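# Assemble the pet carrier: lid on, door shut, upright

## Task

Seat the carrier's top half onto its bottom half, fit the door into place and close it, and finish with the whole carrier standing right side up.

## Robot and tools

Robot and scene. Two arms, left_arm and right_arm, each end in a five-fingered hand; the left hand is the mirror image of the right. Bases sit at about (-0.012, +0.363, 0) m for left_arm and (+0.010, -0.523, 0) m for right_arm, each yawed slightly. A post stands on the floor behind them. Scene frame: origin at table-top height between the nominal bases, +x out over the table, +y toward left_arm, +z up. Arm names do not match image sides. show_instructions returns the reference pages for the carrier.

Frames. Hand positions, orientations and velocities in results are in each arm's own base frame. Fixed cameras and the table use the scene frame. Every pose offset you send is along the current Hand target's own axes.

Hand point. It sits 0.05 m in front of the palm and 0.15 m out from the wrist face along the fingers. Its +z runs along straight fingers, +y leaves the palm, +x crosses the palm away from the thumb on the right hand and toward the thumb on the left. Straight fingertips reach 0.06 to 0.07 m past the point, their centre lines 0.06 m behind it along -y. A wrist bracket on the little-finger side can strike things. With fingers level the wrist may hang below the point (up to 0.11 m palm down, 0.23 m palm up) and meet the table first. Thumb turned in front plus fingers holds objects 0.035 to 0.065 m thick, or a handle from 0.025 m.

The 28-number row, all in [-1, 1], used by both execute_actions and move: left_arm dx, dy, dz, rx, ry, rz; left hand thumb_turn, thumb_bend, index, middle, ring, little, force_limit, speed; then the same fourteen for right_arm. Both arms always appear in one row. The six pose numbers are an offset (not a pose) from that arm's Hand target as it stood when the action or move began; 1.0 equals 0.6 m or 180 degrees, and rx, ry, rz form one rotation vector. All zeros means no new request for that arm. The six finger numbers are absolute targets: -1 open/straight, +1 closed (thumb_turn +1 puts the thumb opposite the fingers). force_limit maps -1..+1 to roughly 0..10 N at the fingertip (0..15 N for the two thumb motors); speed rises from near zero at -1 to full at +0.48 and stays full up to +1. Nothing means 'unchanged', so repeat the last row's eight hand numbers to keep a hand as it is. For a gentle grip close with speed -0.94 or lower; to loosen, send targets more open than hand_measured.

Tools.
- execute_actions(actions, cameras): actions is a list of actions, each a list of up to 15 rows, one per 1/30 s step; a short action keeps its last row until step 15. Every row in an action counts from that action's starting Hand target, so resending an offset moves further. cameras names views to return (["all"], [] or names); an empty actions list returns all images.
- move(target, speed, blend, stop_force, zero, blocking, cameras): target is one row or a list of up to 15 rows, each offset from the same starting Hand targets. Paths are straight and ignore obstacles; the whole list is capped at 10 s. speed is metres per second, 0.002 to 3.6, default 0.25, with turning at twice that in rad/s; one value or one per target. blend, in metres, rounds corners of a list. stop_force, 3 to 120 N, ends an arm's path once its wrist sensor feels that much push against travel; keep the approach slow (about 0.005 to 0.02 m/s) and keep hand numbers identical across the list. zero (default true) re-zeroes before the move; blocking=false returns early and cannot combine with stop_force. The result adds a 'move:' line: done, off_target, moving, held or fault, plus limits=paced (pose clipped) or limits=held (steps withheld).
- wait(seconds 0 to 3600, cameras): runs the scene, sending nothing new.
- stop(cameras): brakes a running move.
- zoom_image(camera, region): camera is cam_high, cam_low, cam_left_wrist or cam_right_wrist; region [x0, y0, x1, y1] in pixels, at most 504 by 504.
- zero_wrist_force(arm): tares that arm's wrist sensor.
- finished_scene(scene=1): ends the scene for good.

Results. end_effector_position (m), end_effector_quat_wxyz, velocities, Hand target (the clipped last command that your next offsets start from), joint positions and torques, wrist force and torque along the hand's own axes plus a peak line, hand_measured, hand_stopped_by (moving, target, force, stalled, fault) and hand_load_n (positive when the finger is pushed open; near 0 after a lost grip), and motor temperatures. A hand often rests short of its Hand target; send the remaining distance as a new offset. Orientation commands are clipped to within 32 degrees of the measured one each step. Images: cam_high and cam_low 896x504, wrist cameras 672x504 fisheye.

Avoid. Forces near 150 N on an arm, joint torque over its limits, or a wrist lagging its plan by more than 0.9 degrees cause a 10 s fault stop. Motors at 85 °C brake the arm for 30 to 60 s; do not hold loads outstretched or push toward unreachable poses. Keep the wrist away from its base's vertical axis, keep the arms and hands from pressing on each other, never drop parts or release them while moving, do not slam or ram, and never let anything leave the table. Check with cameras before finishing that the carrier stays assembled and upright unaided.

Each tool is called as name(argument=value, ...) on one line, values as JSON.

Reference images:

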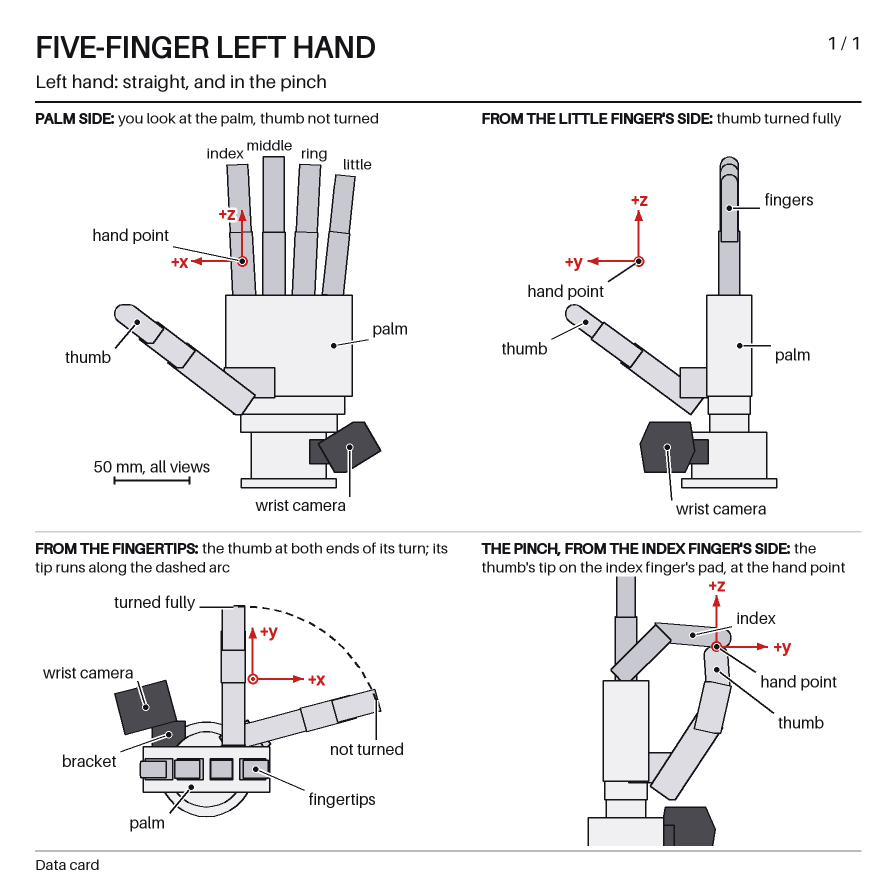

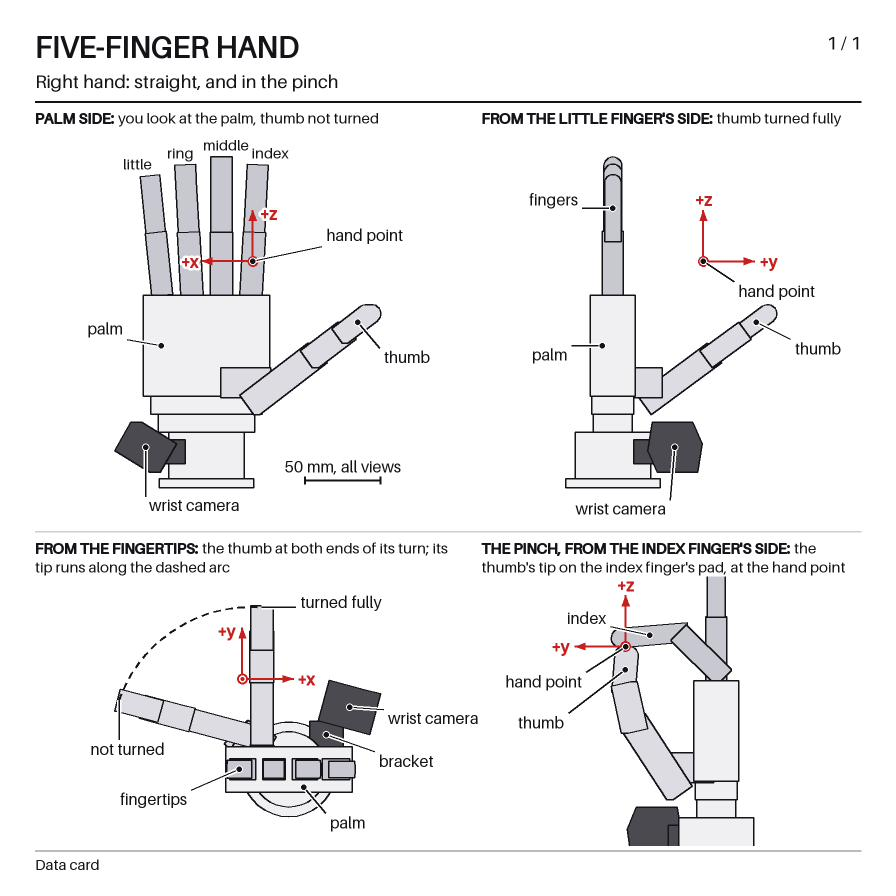

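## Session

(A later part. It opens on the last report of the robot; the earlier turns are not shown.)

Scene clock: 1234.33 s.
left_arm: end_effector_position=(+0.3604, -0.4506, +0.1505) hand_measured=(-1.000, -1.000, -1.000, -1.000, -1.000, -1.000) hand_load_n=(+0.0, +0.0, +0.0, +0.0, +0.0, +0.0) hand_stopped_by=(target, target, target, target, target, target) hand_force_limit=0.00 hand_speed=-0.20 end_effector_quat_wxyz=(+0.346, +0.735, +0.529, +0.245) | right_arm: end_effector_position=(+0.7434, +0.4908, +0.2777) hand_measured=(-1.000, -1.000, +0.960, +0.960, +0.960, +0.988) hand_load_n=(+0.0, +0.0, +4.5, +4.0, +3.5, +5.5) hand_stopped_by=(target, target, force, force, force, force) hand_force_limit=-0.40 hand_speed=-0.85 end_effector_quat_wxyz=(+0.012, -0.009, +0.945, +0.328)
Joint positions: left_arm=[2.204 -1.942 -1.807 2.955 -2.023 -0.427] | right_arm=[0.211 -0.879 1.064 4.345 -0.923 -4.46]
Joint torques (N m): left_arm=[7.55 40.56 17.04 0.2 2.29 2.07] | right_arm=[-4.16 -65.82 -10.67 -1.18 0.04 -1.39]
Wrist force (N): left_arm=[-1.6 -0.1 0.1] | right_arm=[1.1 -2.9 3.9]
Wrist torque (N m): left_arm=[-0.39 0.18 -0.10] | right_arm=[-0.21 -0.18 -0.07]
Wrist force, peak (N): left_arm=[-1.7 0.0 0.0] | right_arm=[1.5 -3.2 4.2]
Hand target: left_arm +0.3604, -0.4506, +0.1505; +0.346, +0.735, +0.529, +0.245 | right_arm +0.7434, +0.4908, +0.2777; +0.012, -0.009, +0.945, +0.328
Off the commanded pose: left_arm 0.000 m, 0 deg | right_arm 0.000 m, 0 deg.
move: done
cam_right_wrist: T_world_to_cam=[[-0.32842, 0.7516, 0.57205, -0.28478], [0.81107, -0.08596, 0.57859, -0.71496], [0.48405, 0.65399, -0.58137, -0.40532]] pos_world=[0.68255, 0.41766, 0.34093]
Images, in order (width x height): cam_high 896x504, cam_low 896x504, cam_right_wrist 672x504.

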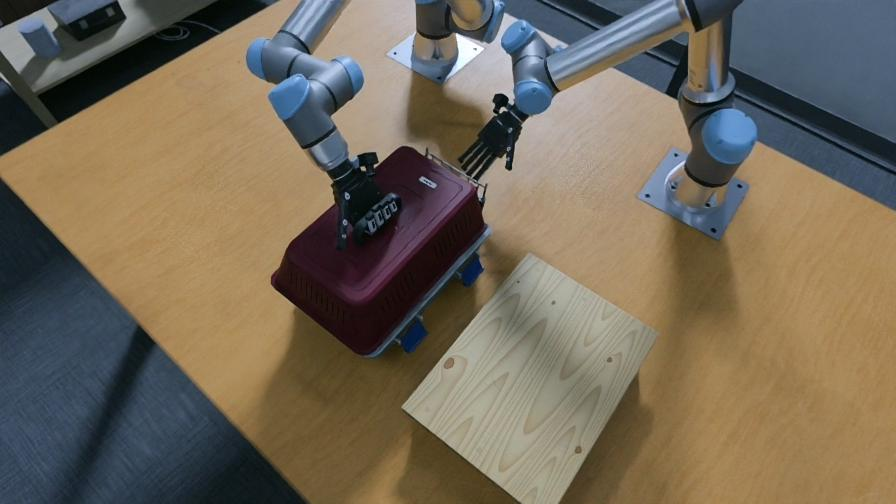

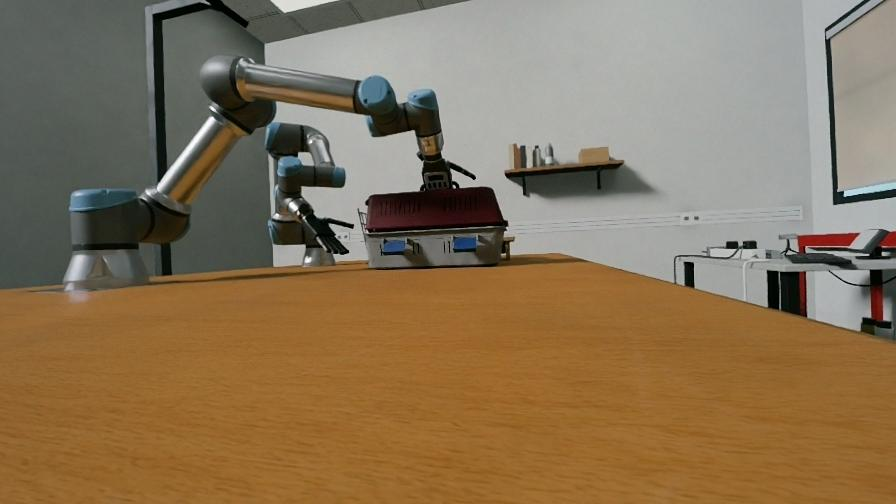

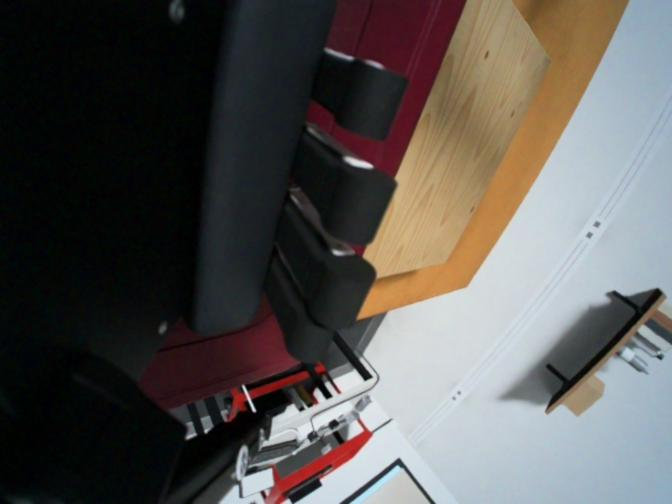

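move(target=[0,0,0,0,0,0,-1,-1,-1,-1,-1,-1,0,-0.2, -0.0012,0.0258,-0.03275,0,0,0,-1,-1,1,1,1,1,-0.4,-0.85], speed=0.03, cameras=["cam_high","cam_left_wrist","cam_low"])

zoom_image(camera="cam_low", region=[355, 180, 435, 240])

zoom_image(camera="cam_low", region=[440, 180, 520, 240])

zoom_image(camera="cam_left_wrist", region=[40, 60, 420, 440])

zoom_image(camera="cam_high", region=[260, 120, 510, 370])

Scene clock: 1239.43 s.
left_arm: end_effector_position=(+0.3604, -0.4506, +0.1505) hand_measured=(-1.000, -1.000, -1.000, -1.000, -1.000, -1.000) hand_load_n=(+0.0, +0.0, +0.0, +0.5, +0.0, +0.0) hand_stopped_by=(target, target, target, target, target, target) hand_force_limit=0.00 hand_speed=-0.20 end_effector_quat_wxyz=(+0.346, +0.735, +0.529, +0.245) | right_arm: end_effector_position=(+0.7434, +0.4908, +0.3032) hand_measured=(-1.000, -1.000, +0.960, +0.960, +0.960, +0.988) hand_load_n=(+0.0, +0.0, +4.0, +4.0, +3.5, +5.5) hand_stopped_by=(target, target, force, force, force, force) hand_force_limit=-0.40 hand_speed=-0.85 end_effector_quat_wxyz=(+0.012, -0.009, +0.944, +0.328) end_effector_velocity=(+0.000, +0.001, -0.001) end_effector_angular_velocity=(+0.001, -0.003, +0.001)
Joint positions: left_arm=[2.204 -1.942 -1.807 2.955 -2.023 -0.427] | right_arm=[0.211 -0.89 1.016 4.402 -0.923 -4.46]
Joint velocities: left_arm=[within noise] | right_arm=[0.001 0 0.004 -0.007 0 0]
Joint torques (N m): left_arm=[6.69 40.79 18.32 0.17 2.37 2.07] | right_arm=[-4.02 -58.97 -7.43 -5.48 4.39 -1.04]
Wrist force (N): left_arm=[-1.5 -0.1 -0.2] | right_arm=[1.3 -2.6 4.0]
Wrist torque (N m): left_arm=[-0.36 0.16 -0.09] | right_arm=[-0.16 -0.22 -0.08]
Wrist force, peak (N): left_arm=[-1.7 -0.1 0.1] | right_arm=[1.2 -3.4 4.7]
Hand target: left_arm +0.3604, -0.4506, +0.1505; +0.346, +0.735, +0.529, +0.245 | right_arm +0.7434, +0.4908, +0.3028; +0.012, -0.009, +0.945, +0.328
Off the commanded pose: left_arm 0.000 m, 0 deg | right_arm 0.000 m, 0 deg.
move: done
cam_left_wrist: T_world_to_cam=[[-0.46503, 0.46344, -0.7543, 0.49469], [0.03945, 0.86204, 0.50531, 0.29247], [0.88441, 0.20523, -0.41915, -0.04882]] pos_world=[0.26169, -0.47136, 0.20489]
Images, in order (width x height): cam_high 896x504, cam_low 896x504, cam_left_wrist 672x504.

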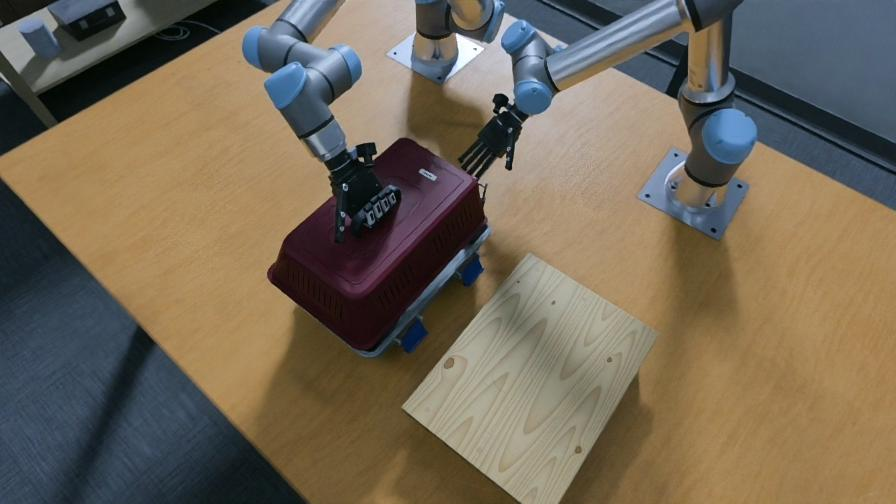

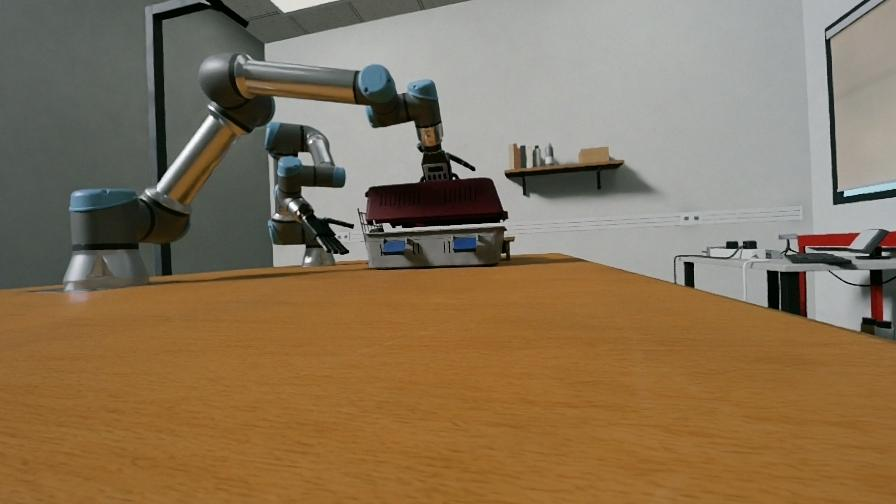

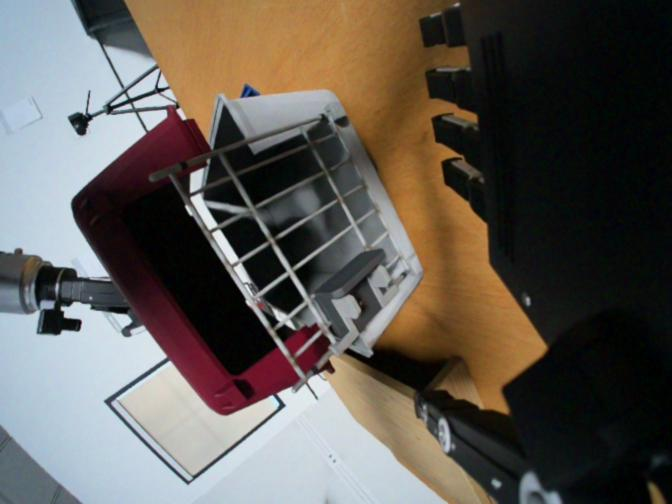

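Scaled by 6.300 from the camera's image (finer frame: 1280x720).

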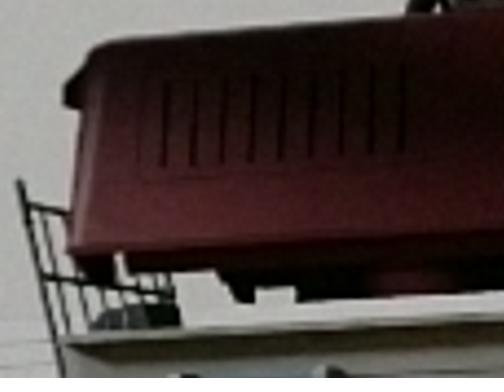

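Scaled by 6.300 from the camera's image (finer frame: 1280x720).

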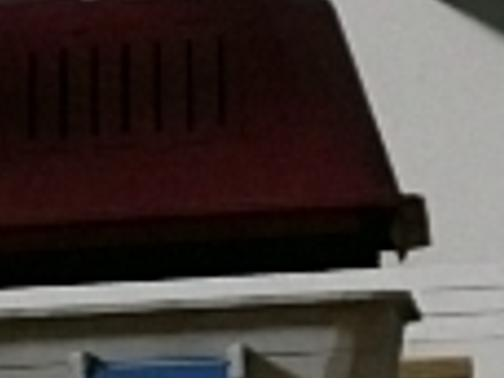

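Scaled by 1.326 from the camera's image (finer frame: 960x720).

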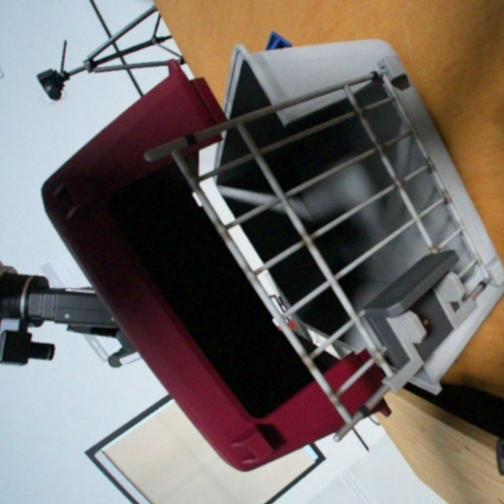

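Scaled by 2.016 from the camera's image (finer frame: 1280x720).

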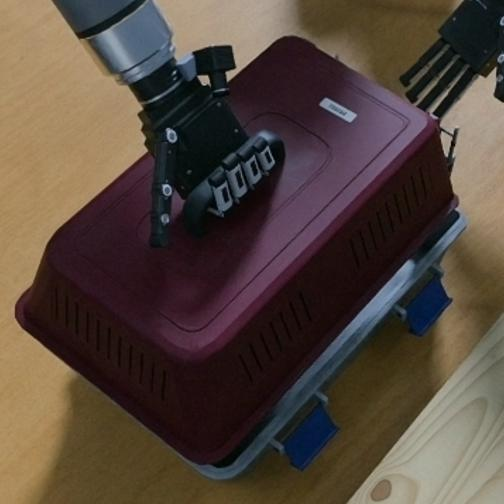

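zoom_image(camera="cam_left_wrist", region=[60, 160, 180, 260])

zoom_image(camera="cam_left_wrist", region=[200, 340, 320, 440])

zoom_image(camera="cam_left_wrist", region=[150, 80, 250, 180])

Scaled by 4.200 from the camera's image (finer frame: 960x720).

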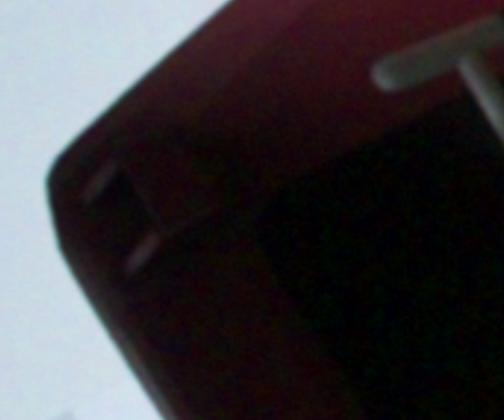

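Scaled by 4.200 from the camera's image (finer frame: 960x720).

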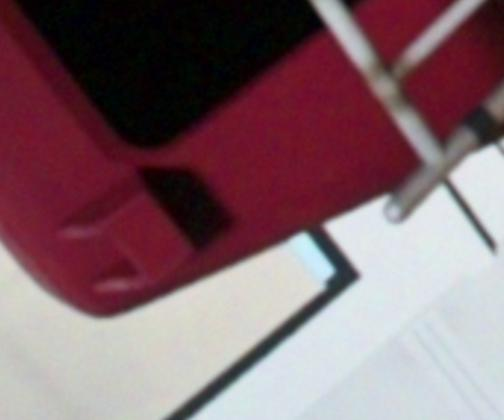

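Scaled by 5.040 from the camera's image (finer frame: 960x720).

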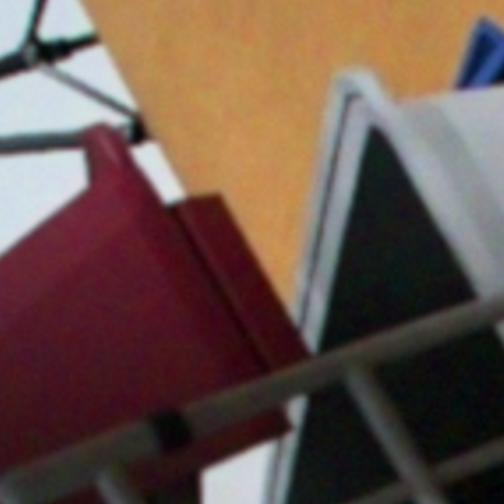

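move(target=[0,0,0,0,0,0,-1,-1,-1,-1,-1,-1,0,-0.2, 0.0127,0.0112,0.0084,0,-0.0039,-0.0031,-1,-1,1,1,1,1,-0.4,-0.85], speed=0.03, cameras=["cam_high","cam_left_wrist","cam_low"])

zoom_image(camera="cam_low", region=[355, 180, 435, 240])

zoom_image(camera="cam_low", region=[440, 180, 520, 240])

zoom_image(camera="cam_high", region=[260, 120, 510, 370])

zoom_image(camera="cam_left_wrist", region=[60, 160, 180, 260])

zoom_image(camera="cam_left_wrist", region=[200, 340, 320, 440])

Scene clock: 1270.23 s.
left_arm: end_effector_position=(+0.3604, -0.4506, +0.1505) hand_measured=(-1.000, -1.000, -1.000, -1.000, -1.000, -1.000) hand_load_n=(+0.0, +0.0, +0.0, +0.0, +0.0, +0.0) hand_stopped_by=(target, target, target, target, target, target) hand_force_limit=0.00 hand_speed=-0.20 end_effector_quat_wxyz=(+0.346, +0.735, +0.529, +0.245) | right_arm: end_effector_position=(+0.7356, +0.4991, +0.3029) hand_measured=(-1.000, -1.000, +0.960, +0.960, +0.960, +0.988) hand_load_n=(+0.0, +0.0, +4.0, +4.0, +3.0, +5.5) hand_stopped_by=(target, target, force, force, force, force) hand_force_limit=-0.40 hand_speed=-0.85 end_effector_quat_wxyz=(+0.019, -0.012, +0.944, +0.328)
Joint positions: left_arm=[2.204 -1.942 -1.807 2.955 -2.023 -0.427] | right_arm=[0.224 -0.905 1.05 4.359 -0.929 -4.444]
Joint torques (N m): left_arm=[7.61 40.71 17.37 0.22 2.33 1.84] | right_arm=[-3.64 -38.37 -41.88 -0.71 2.31 -1.49]
Wrist force (N): left_arm=[-1.5 0.1 -0.1] | right_arm=[1.2 -3.0 3.9]
Wrist torque (N m): left_arm=[-0.35 0.16 -0.10] | right_arm=[-0.24 -0.20 -0.10]
Wrist force, peak (N): left_arm=[-1.7 0.1 0.0] | right_arm=[0.5 -4.6 3.8]
Hand target: left_arm +0.3604, -0.4506, +0.1505; +0.346, +0.735, +0.529, +0.245 | right_arm +0.7357, +0.4991, +0.3028; +0.019, -0.012, +0.944, +0.328
Off the commanded pose: left_arm 0.000 m, 0 deg | right_arm 0.000 m, 0 deg.
move: done
cam_left_wrist: T_world_to_cam=[[-0.46503, 0.46344, -0.7543, 0.49469], [0.03945, 0.86204, 0.50531, 0.29247], [0.88441, 0.20523, -0.41915, -0.04882]] pos_world=[0.26169, -0.47136, 0.20489]
Images, in order (width x height): cam_high 896x504, cam_low 896x504, cam_left_wrist 672x504.

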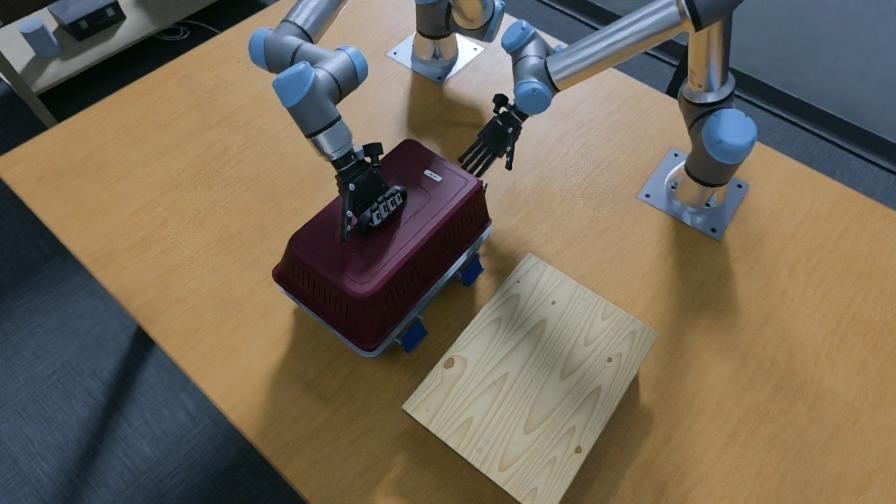

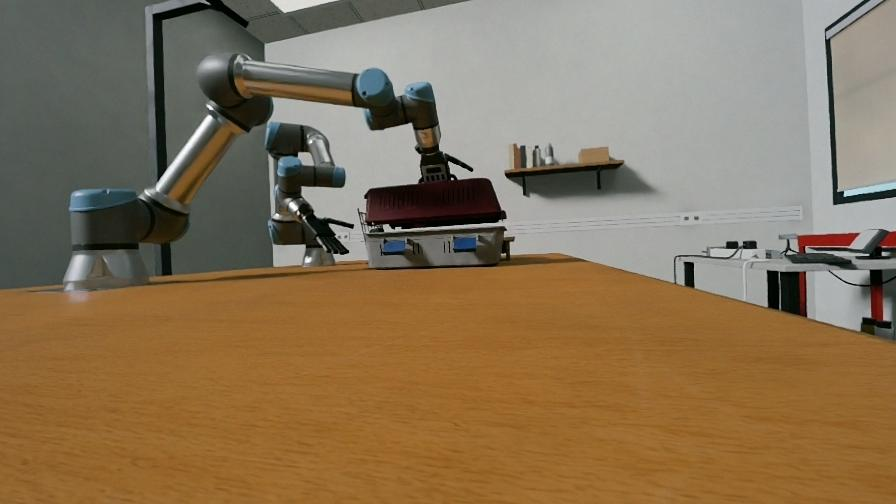

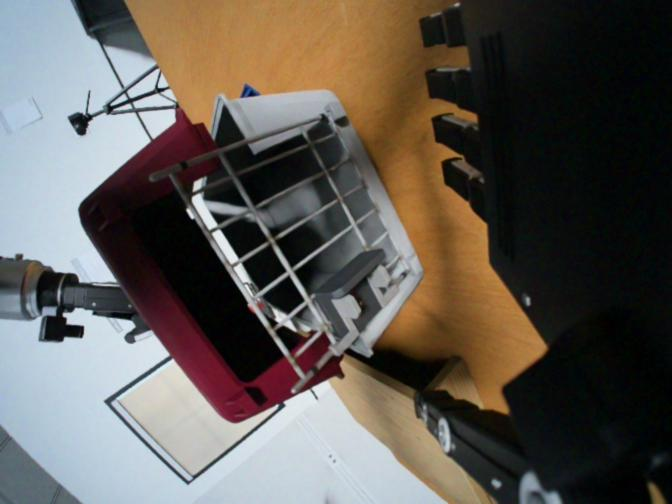

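Scaled by 6.300 from the camera's image (finer frame: 1280x720).

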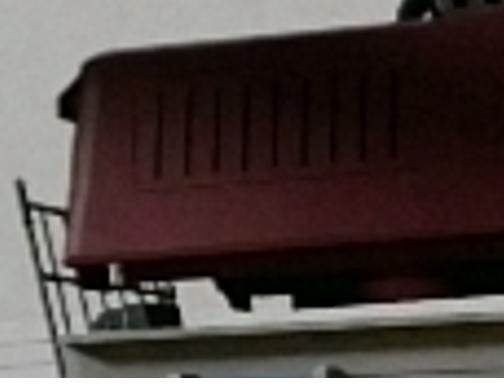

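Scaled by 6.300 from the camera's image (finer frame: 1280x720).

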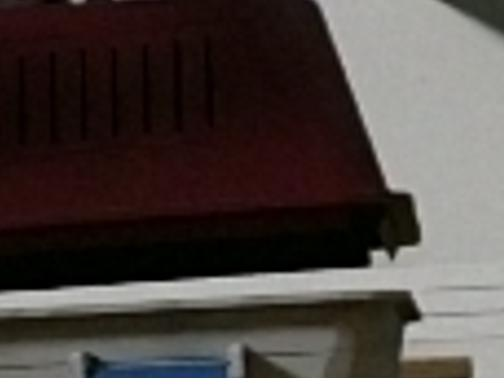

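Scaled by 2.016 from the camera's image (finer frame: 1280x720).

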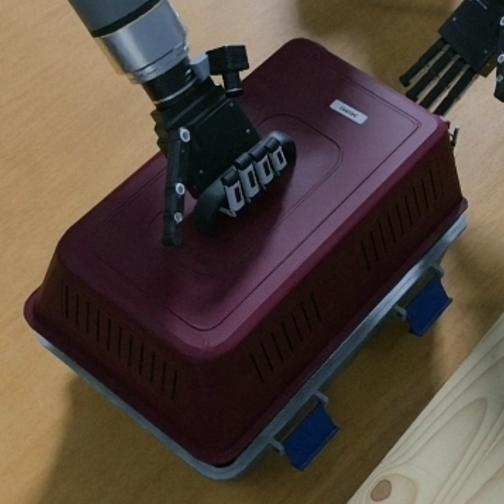

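Scaled by 4.200 from the camera's image (finer frame: 960x720).

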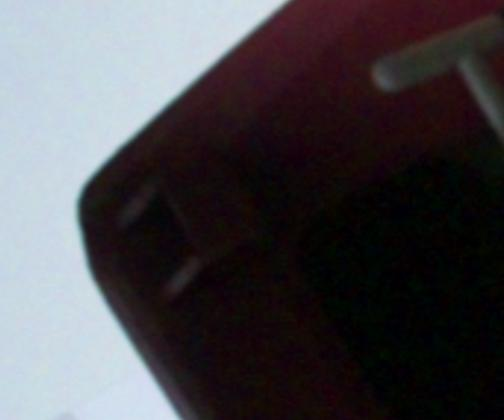

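Scaled by 4.200 from the camera's image (finer frame: 960x720).

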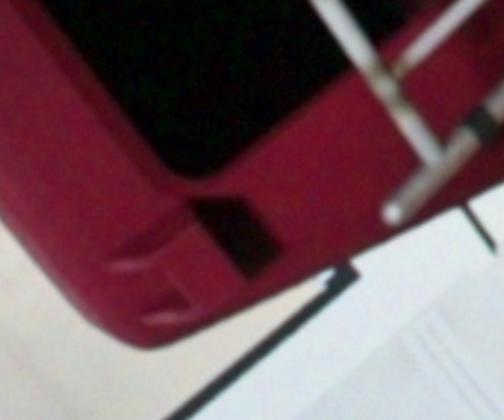

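move(target=[0,0,0,0,0,0,-1,-1,-1,-1,-1,-1,0,-0.2, 0.001,-0.0220,0.0279,0,0,0,-1,-1,1,1,1,1,-0.4,-0.85], speed=0.03, stop_force=4, cameras=["cam_high","cam_left_wrist","cam_low"])

zoom_image(camera="cam_low", region=[355, 200, 395, 240])

zoom_image(camera="cam_low", region=[480, 200, 520, 240])

zoom_image(camera="cam_high", region=[260, 250, 380, 370])

zoom_image(camera="cam_high", region=[420, 180, 510, 270])

Scene clock: 1281.47 s.
left_arm: end_effector_position=(+0.3604, -0.4506, +0.1505) hand_measured=(-1.000, -1.000, -1.000, -1.000, -1.000, -1.000) hand_load_n=(+0.0, +0.0, +0.0, +0.0, +0.0, +0.0) hand_stopped_by=(target, target, target, target, target, target) hand_force_limit=0.00 hand_speed=-0.20 end_effector_quat_wxyz=(+0.346, +0.735, +0.529, +0.245) | right_arm: end_effector_position=(+0.7360, +0.4991, +0.2814) hand_measured=(-1.000, -1.000, +0.960, +0.960, +0.960, +0.988) hand_load_n=(+0.0, +0.0, +4.5, +4.0, +3.0, +5.5) hand_stopped_by=(target, target, force, force, force, force) hand_force_limit=-0.40 hand_speed=-0.85 end_effector_quat_wxyz=(+0.019, -0.012, +0.944, +0.328)
Joint positions: left_arm=[2.204 -1.942 -1.807 2.955 -2.023 -0.427] | right_arm=[0.224 -0.894 1.087 4.311 -0.929 -4.444]
Joint torques (N m): left_arm=[6.29 40.44 19.37 0.27 2.27 2.09] | right_arm=[-3.57 -75.57 -41.68 -0.71 4.06 1.78]
Wrist force (N): left_arm=[-1.5 -0.2 0.1] | right_arm=[0.6 -2.9 3.9]
Wrist torque (N m): left_arm=[-0.40 0.16 -0.09] | right_arm=[-0.20 -0.14 -0.12]
Wrist force, peak (N): left_arm=[-1.7 -0.1 0.1] | right_arm=[1.2 -3.4 4.6]
Hand target: left_arm +0.3604, -0.4506, +0.1505; +0.346, +0.735, +0.529, +0.245 | right_arm +0.7360, +0.4991, +0.2814; +0.019, -0.012, +0.944, +0.328
Off the commanded pose: left_arm 0.000 m, 0 deg | right_arm 0.000 m, 0 deg.
move: done
cam_left_wrist: T_world_to_cam=[[-0.46503, 0.46344, -0.7543, 0.49469], [0.03945, 0.86204, 0.50531, 0.29247], [0.88441, 0.20523, -0.41915, -0.04882]] pos_world=[0.26169, -0.47136, 0.20489]
Images, in order (width x height): cam_high 896x504, cam_low 896x504, cam_left_wrist 672x504.

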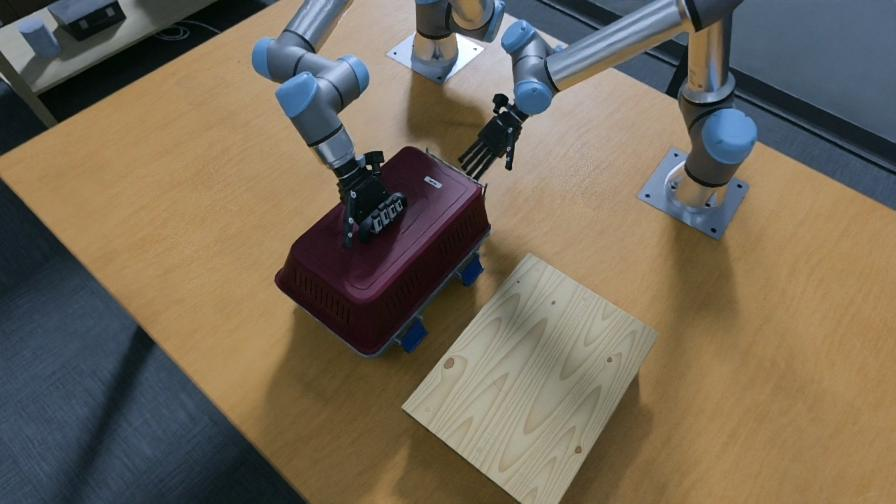

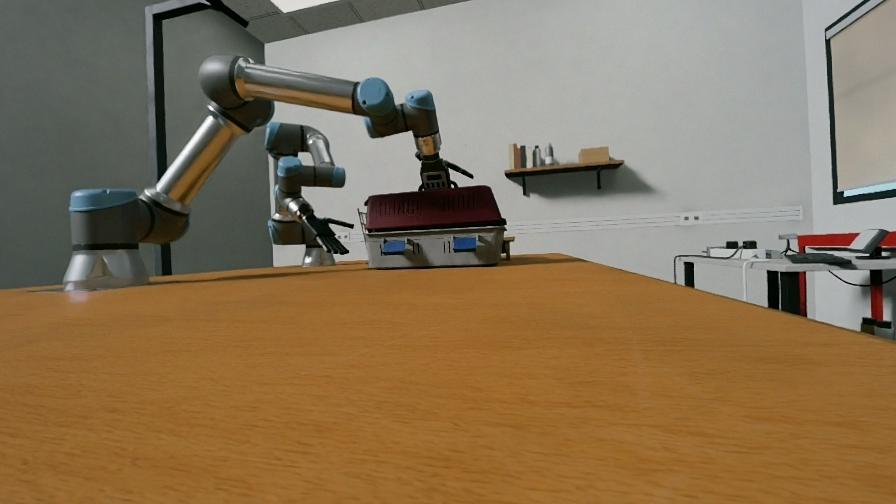

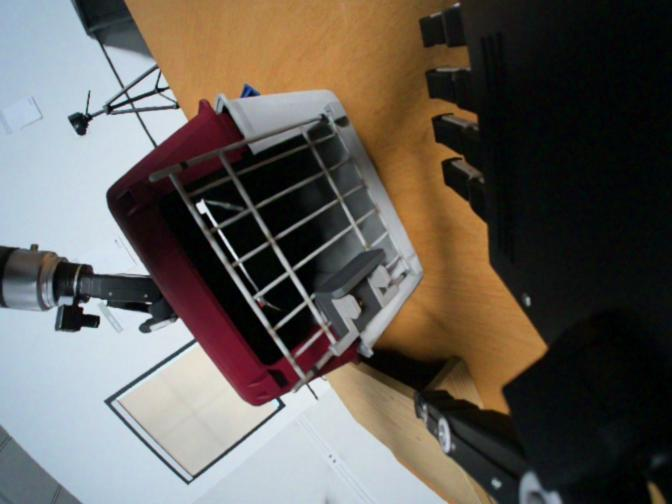

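Scaled by 12.600 from the camera's image (finer frame: 1280x720).

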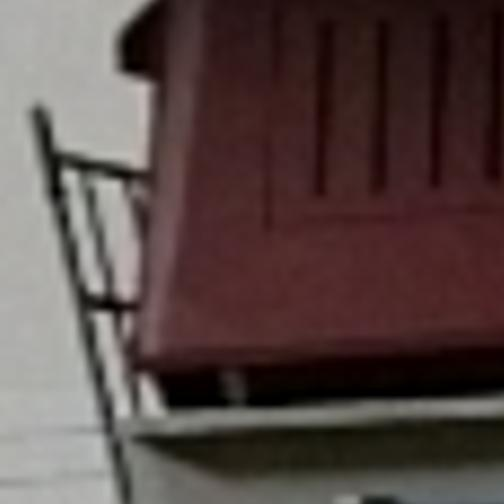

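Scaled by 12.600 from the camera's image (finer frame: 1280x720).

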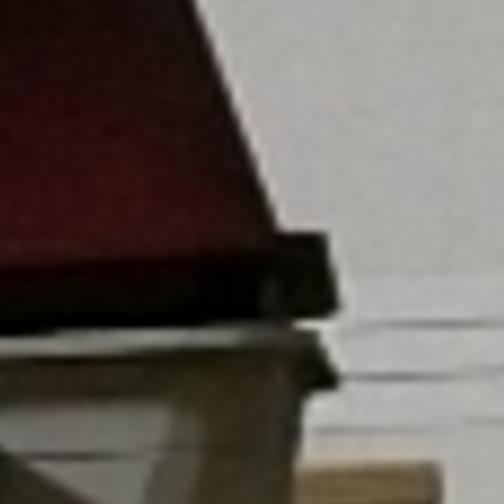

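Scaled by 4.200 from the camera's image (finer frame: 1280x720).

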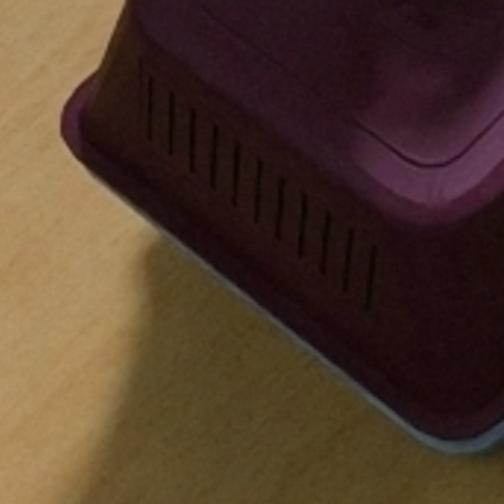

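Scaled by 5.600 from the camera's image (finer frame: 1280x720).

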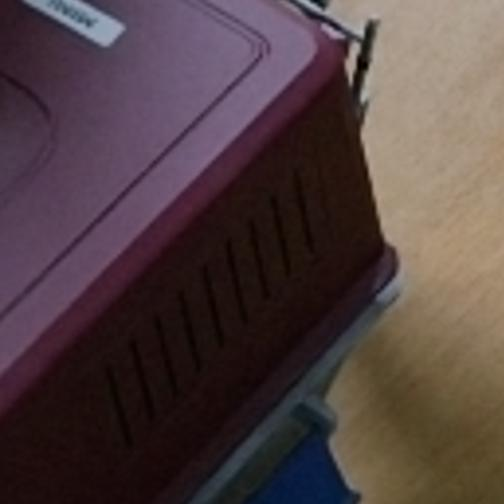

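zoom_image(camera="cam_left_wrist", region=[100, 140, 180, 220])

zoom_image(camera="cam_left_wrist", region=[230, 330, 330, 410])

zoom_image(camera="cam_left_wrist", region=[180, 80, 260, 160])

zoom_image(camera="cam_left_wrist", region=[310, 300, 390, 380])

Scaled by 6.300 from the camera's image (finer frame: 960x720).

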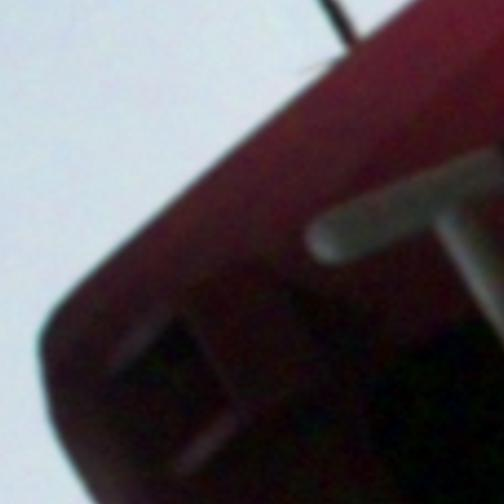

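Scaled by 5.040 from the camera's image (finer frame: 960x720).

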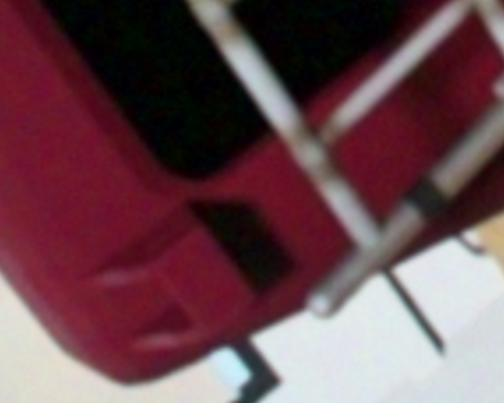

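Scaled by 6.300 from the camera's image (finer frame: 960x720).

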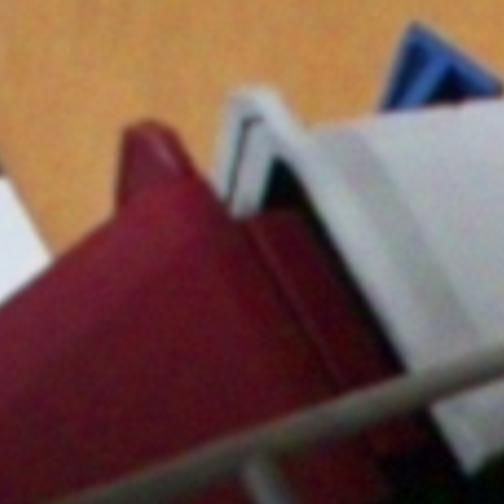

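Scaled by 6.300 from the camera's image (finer frame: 960x720).

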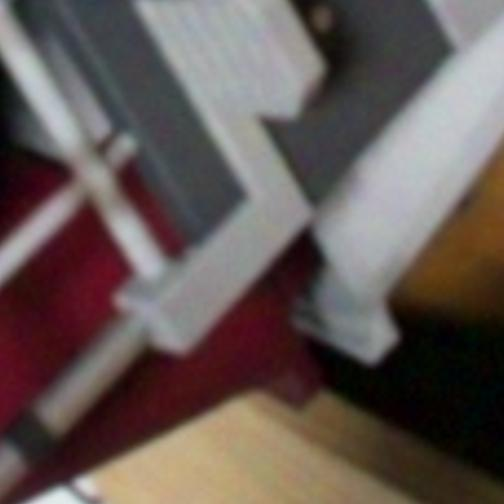

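move(target=[0,0,0,0,0,0,-1,-1,-1,-1,-1,-1,0,-0.2, 0,0.0017,0.0013,0.0001,-0.0026,0.0033,-1,-1,1,1,1,1,-0.4,-0.85], speed=0.03, cameras=["cam_high","cam_left_wrist","cam_low"])

zoom_image(camera="cam_low", region=[355, 200, 395, 240])

zoom_image(camera="cam_low", region=[480, 200, 520, 240])

zoom_image(camera="cam_high", region=[260, 250, 380, 370])

zoom_image(camera="cam_high", region=[420, 180, 510, 270])

Scene clock: 1308.40 s.
left_arm: end_effector_position=(+0.3604, -0.4506, +0.1505) hand_measured=(-1.000, -1.000, -1.000, -1.000, -1.000, -1.000) hand_load_n=(+0.0, +0.0, +0.0, +0.0, +0.0, +0.0) hand_stopped_by=(target, target, target, target, target, target) hand_force_limit=0.00 hand_speed=-0.20 end_effector_quat_wxyz=(+0.346, +0.735, +0.529, +0.245) | right_arm: end_effector_position=(+0.7359, +0.5005, +0.2814) hand_measured=(-1.000, -1.000, +0.960, +0.960, +0.960, +0.988) hand_load_n=(+0.0, +0.0, +4.0, +4.0, +3.0, +5.5) hand_stopped_by=(target, target, force, force, force, force) hand_force_limit=-0.40 hand_speed=-0.85 end_effector_quat_wxyz=(+0.021, -0.006, +0.944, +0.328) end_effector_velocity=(-0.001, +0.000, +0.000) end_effector_angular_velocity=(+0.000, +0.002, +0.004)
Joint positions: left_arm=[2.204 -1.942 -1.807 2.955 -2.023 -0.427] | right_arm=[0.227 -0.897 1.096 4.294 -0.933 -4.424]
Joint velocities: left_arm=[within noise] | right_arm=[0 0 0 0.005 0.001 -0.004]
Joint torques (N m): left_arm=[7.3 39.01 19.32 0.41 2.22 1.82] | right_arm=[-3.79 -60.17 -36.54 -0.71 1.55 -1.57]
Wrist force (N): left_arm=[-1.7 0.1 -0.1] | right_arm=[1.4 -2.9 3.7]
Wrist torque (N m): left_arm=[-0.34 0.19 -0.11] | right_arm=[-0.20 -0.25 -0.09]
Wrist force, peak (N): left_arm=[-1.7 0.1 -0.1] | right_arm=[1.6 -3.4 4.1]
Hand target: left_arm +0.3604, -0.4506, +0.1505; +0.346, +0.735, +0.529, +0.245 | right_arm +0.7360, +0.5004, +0.2815; +0.021, -0.006, +0.944, +0.328
Off the commanded pose: left_arm 0.000 m, 0 deg | right_arm 0.000 m, 0 deg.
move: done
cam_left_wrist: T_world_to_cam=[[-0.46503, 0.46344, -0.7543, 0.49469], [0.03945, 0.86204, 0.50531, 0.29247], [0.88441, 0.20523, -0.41915, -0.04882]] pos_world=[0.26169, -0.47136, 0.20489]
Images, in order (width x height): cam_high 896x504, cam_low 896x504, cam_left_wrist 672x504.

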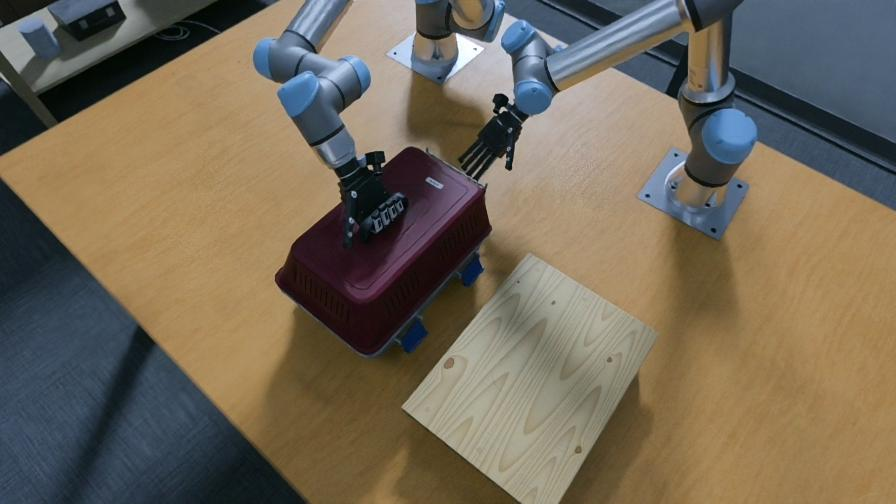

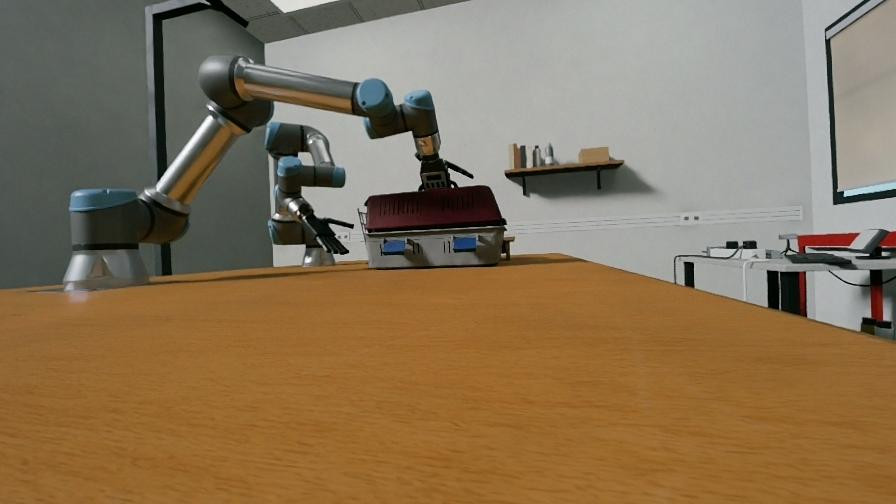

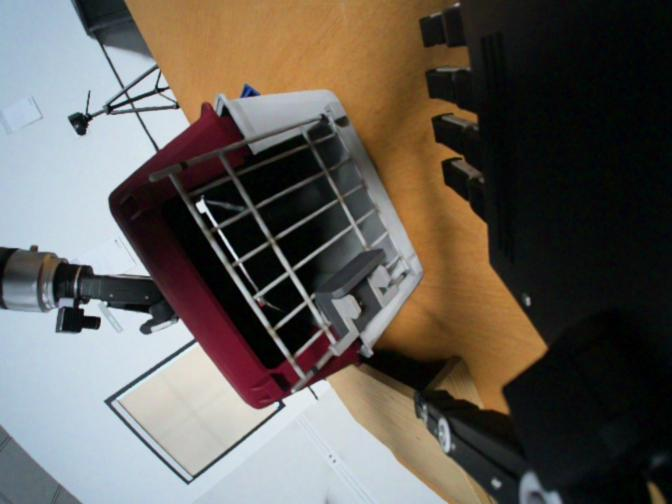

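Scaled by 12.600 from the camera's image (finer frame: 1280x720).

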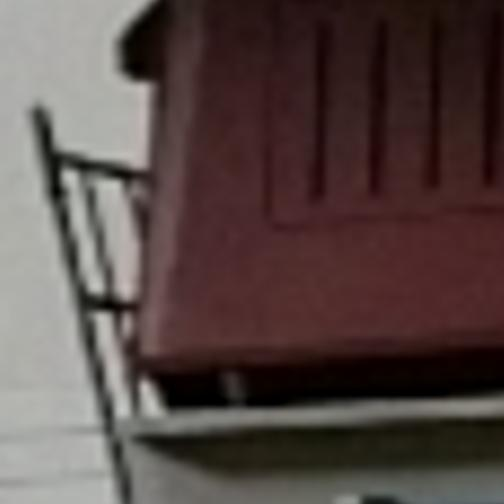

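Scaled by 12.600 from the camera's image (finer frame: 1280x720).

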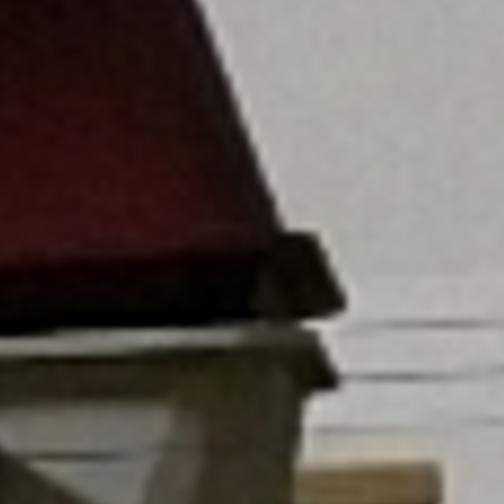

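Scaled by 4.200 from the camera's image (finer frame: 1280x720).

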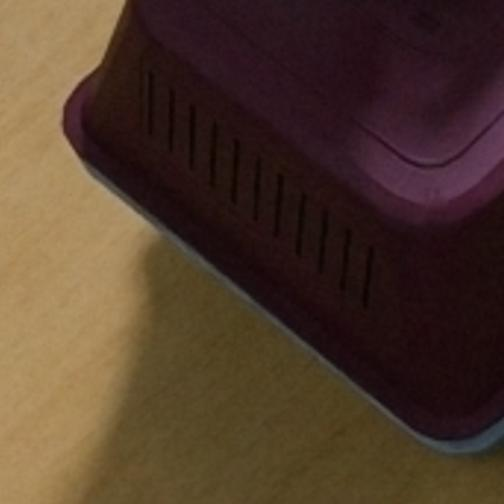

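Scaled by 5.600 from the camera's image (finer frame: 1280x720).

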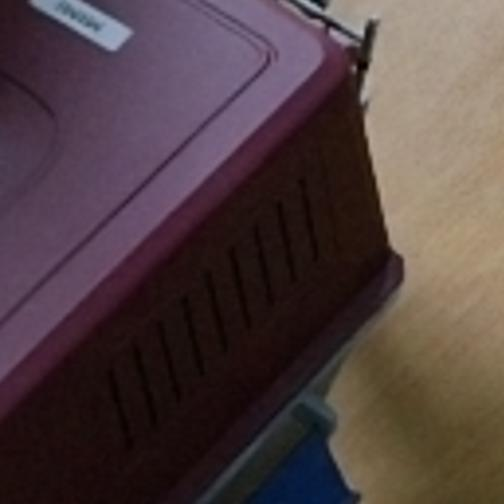

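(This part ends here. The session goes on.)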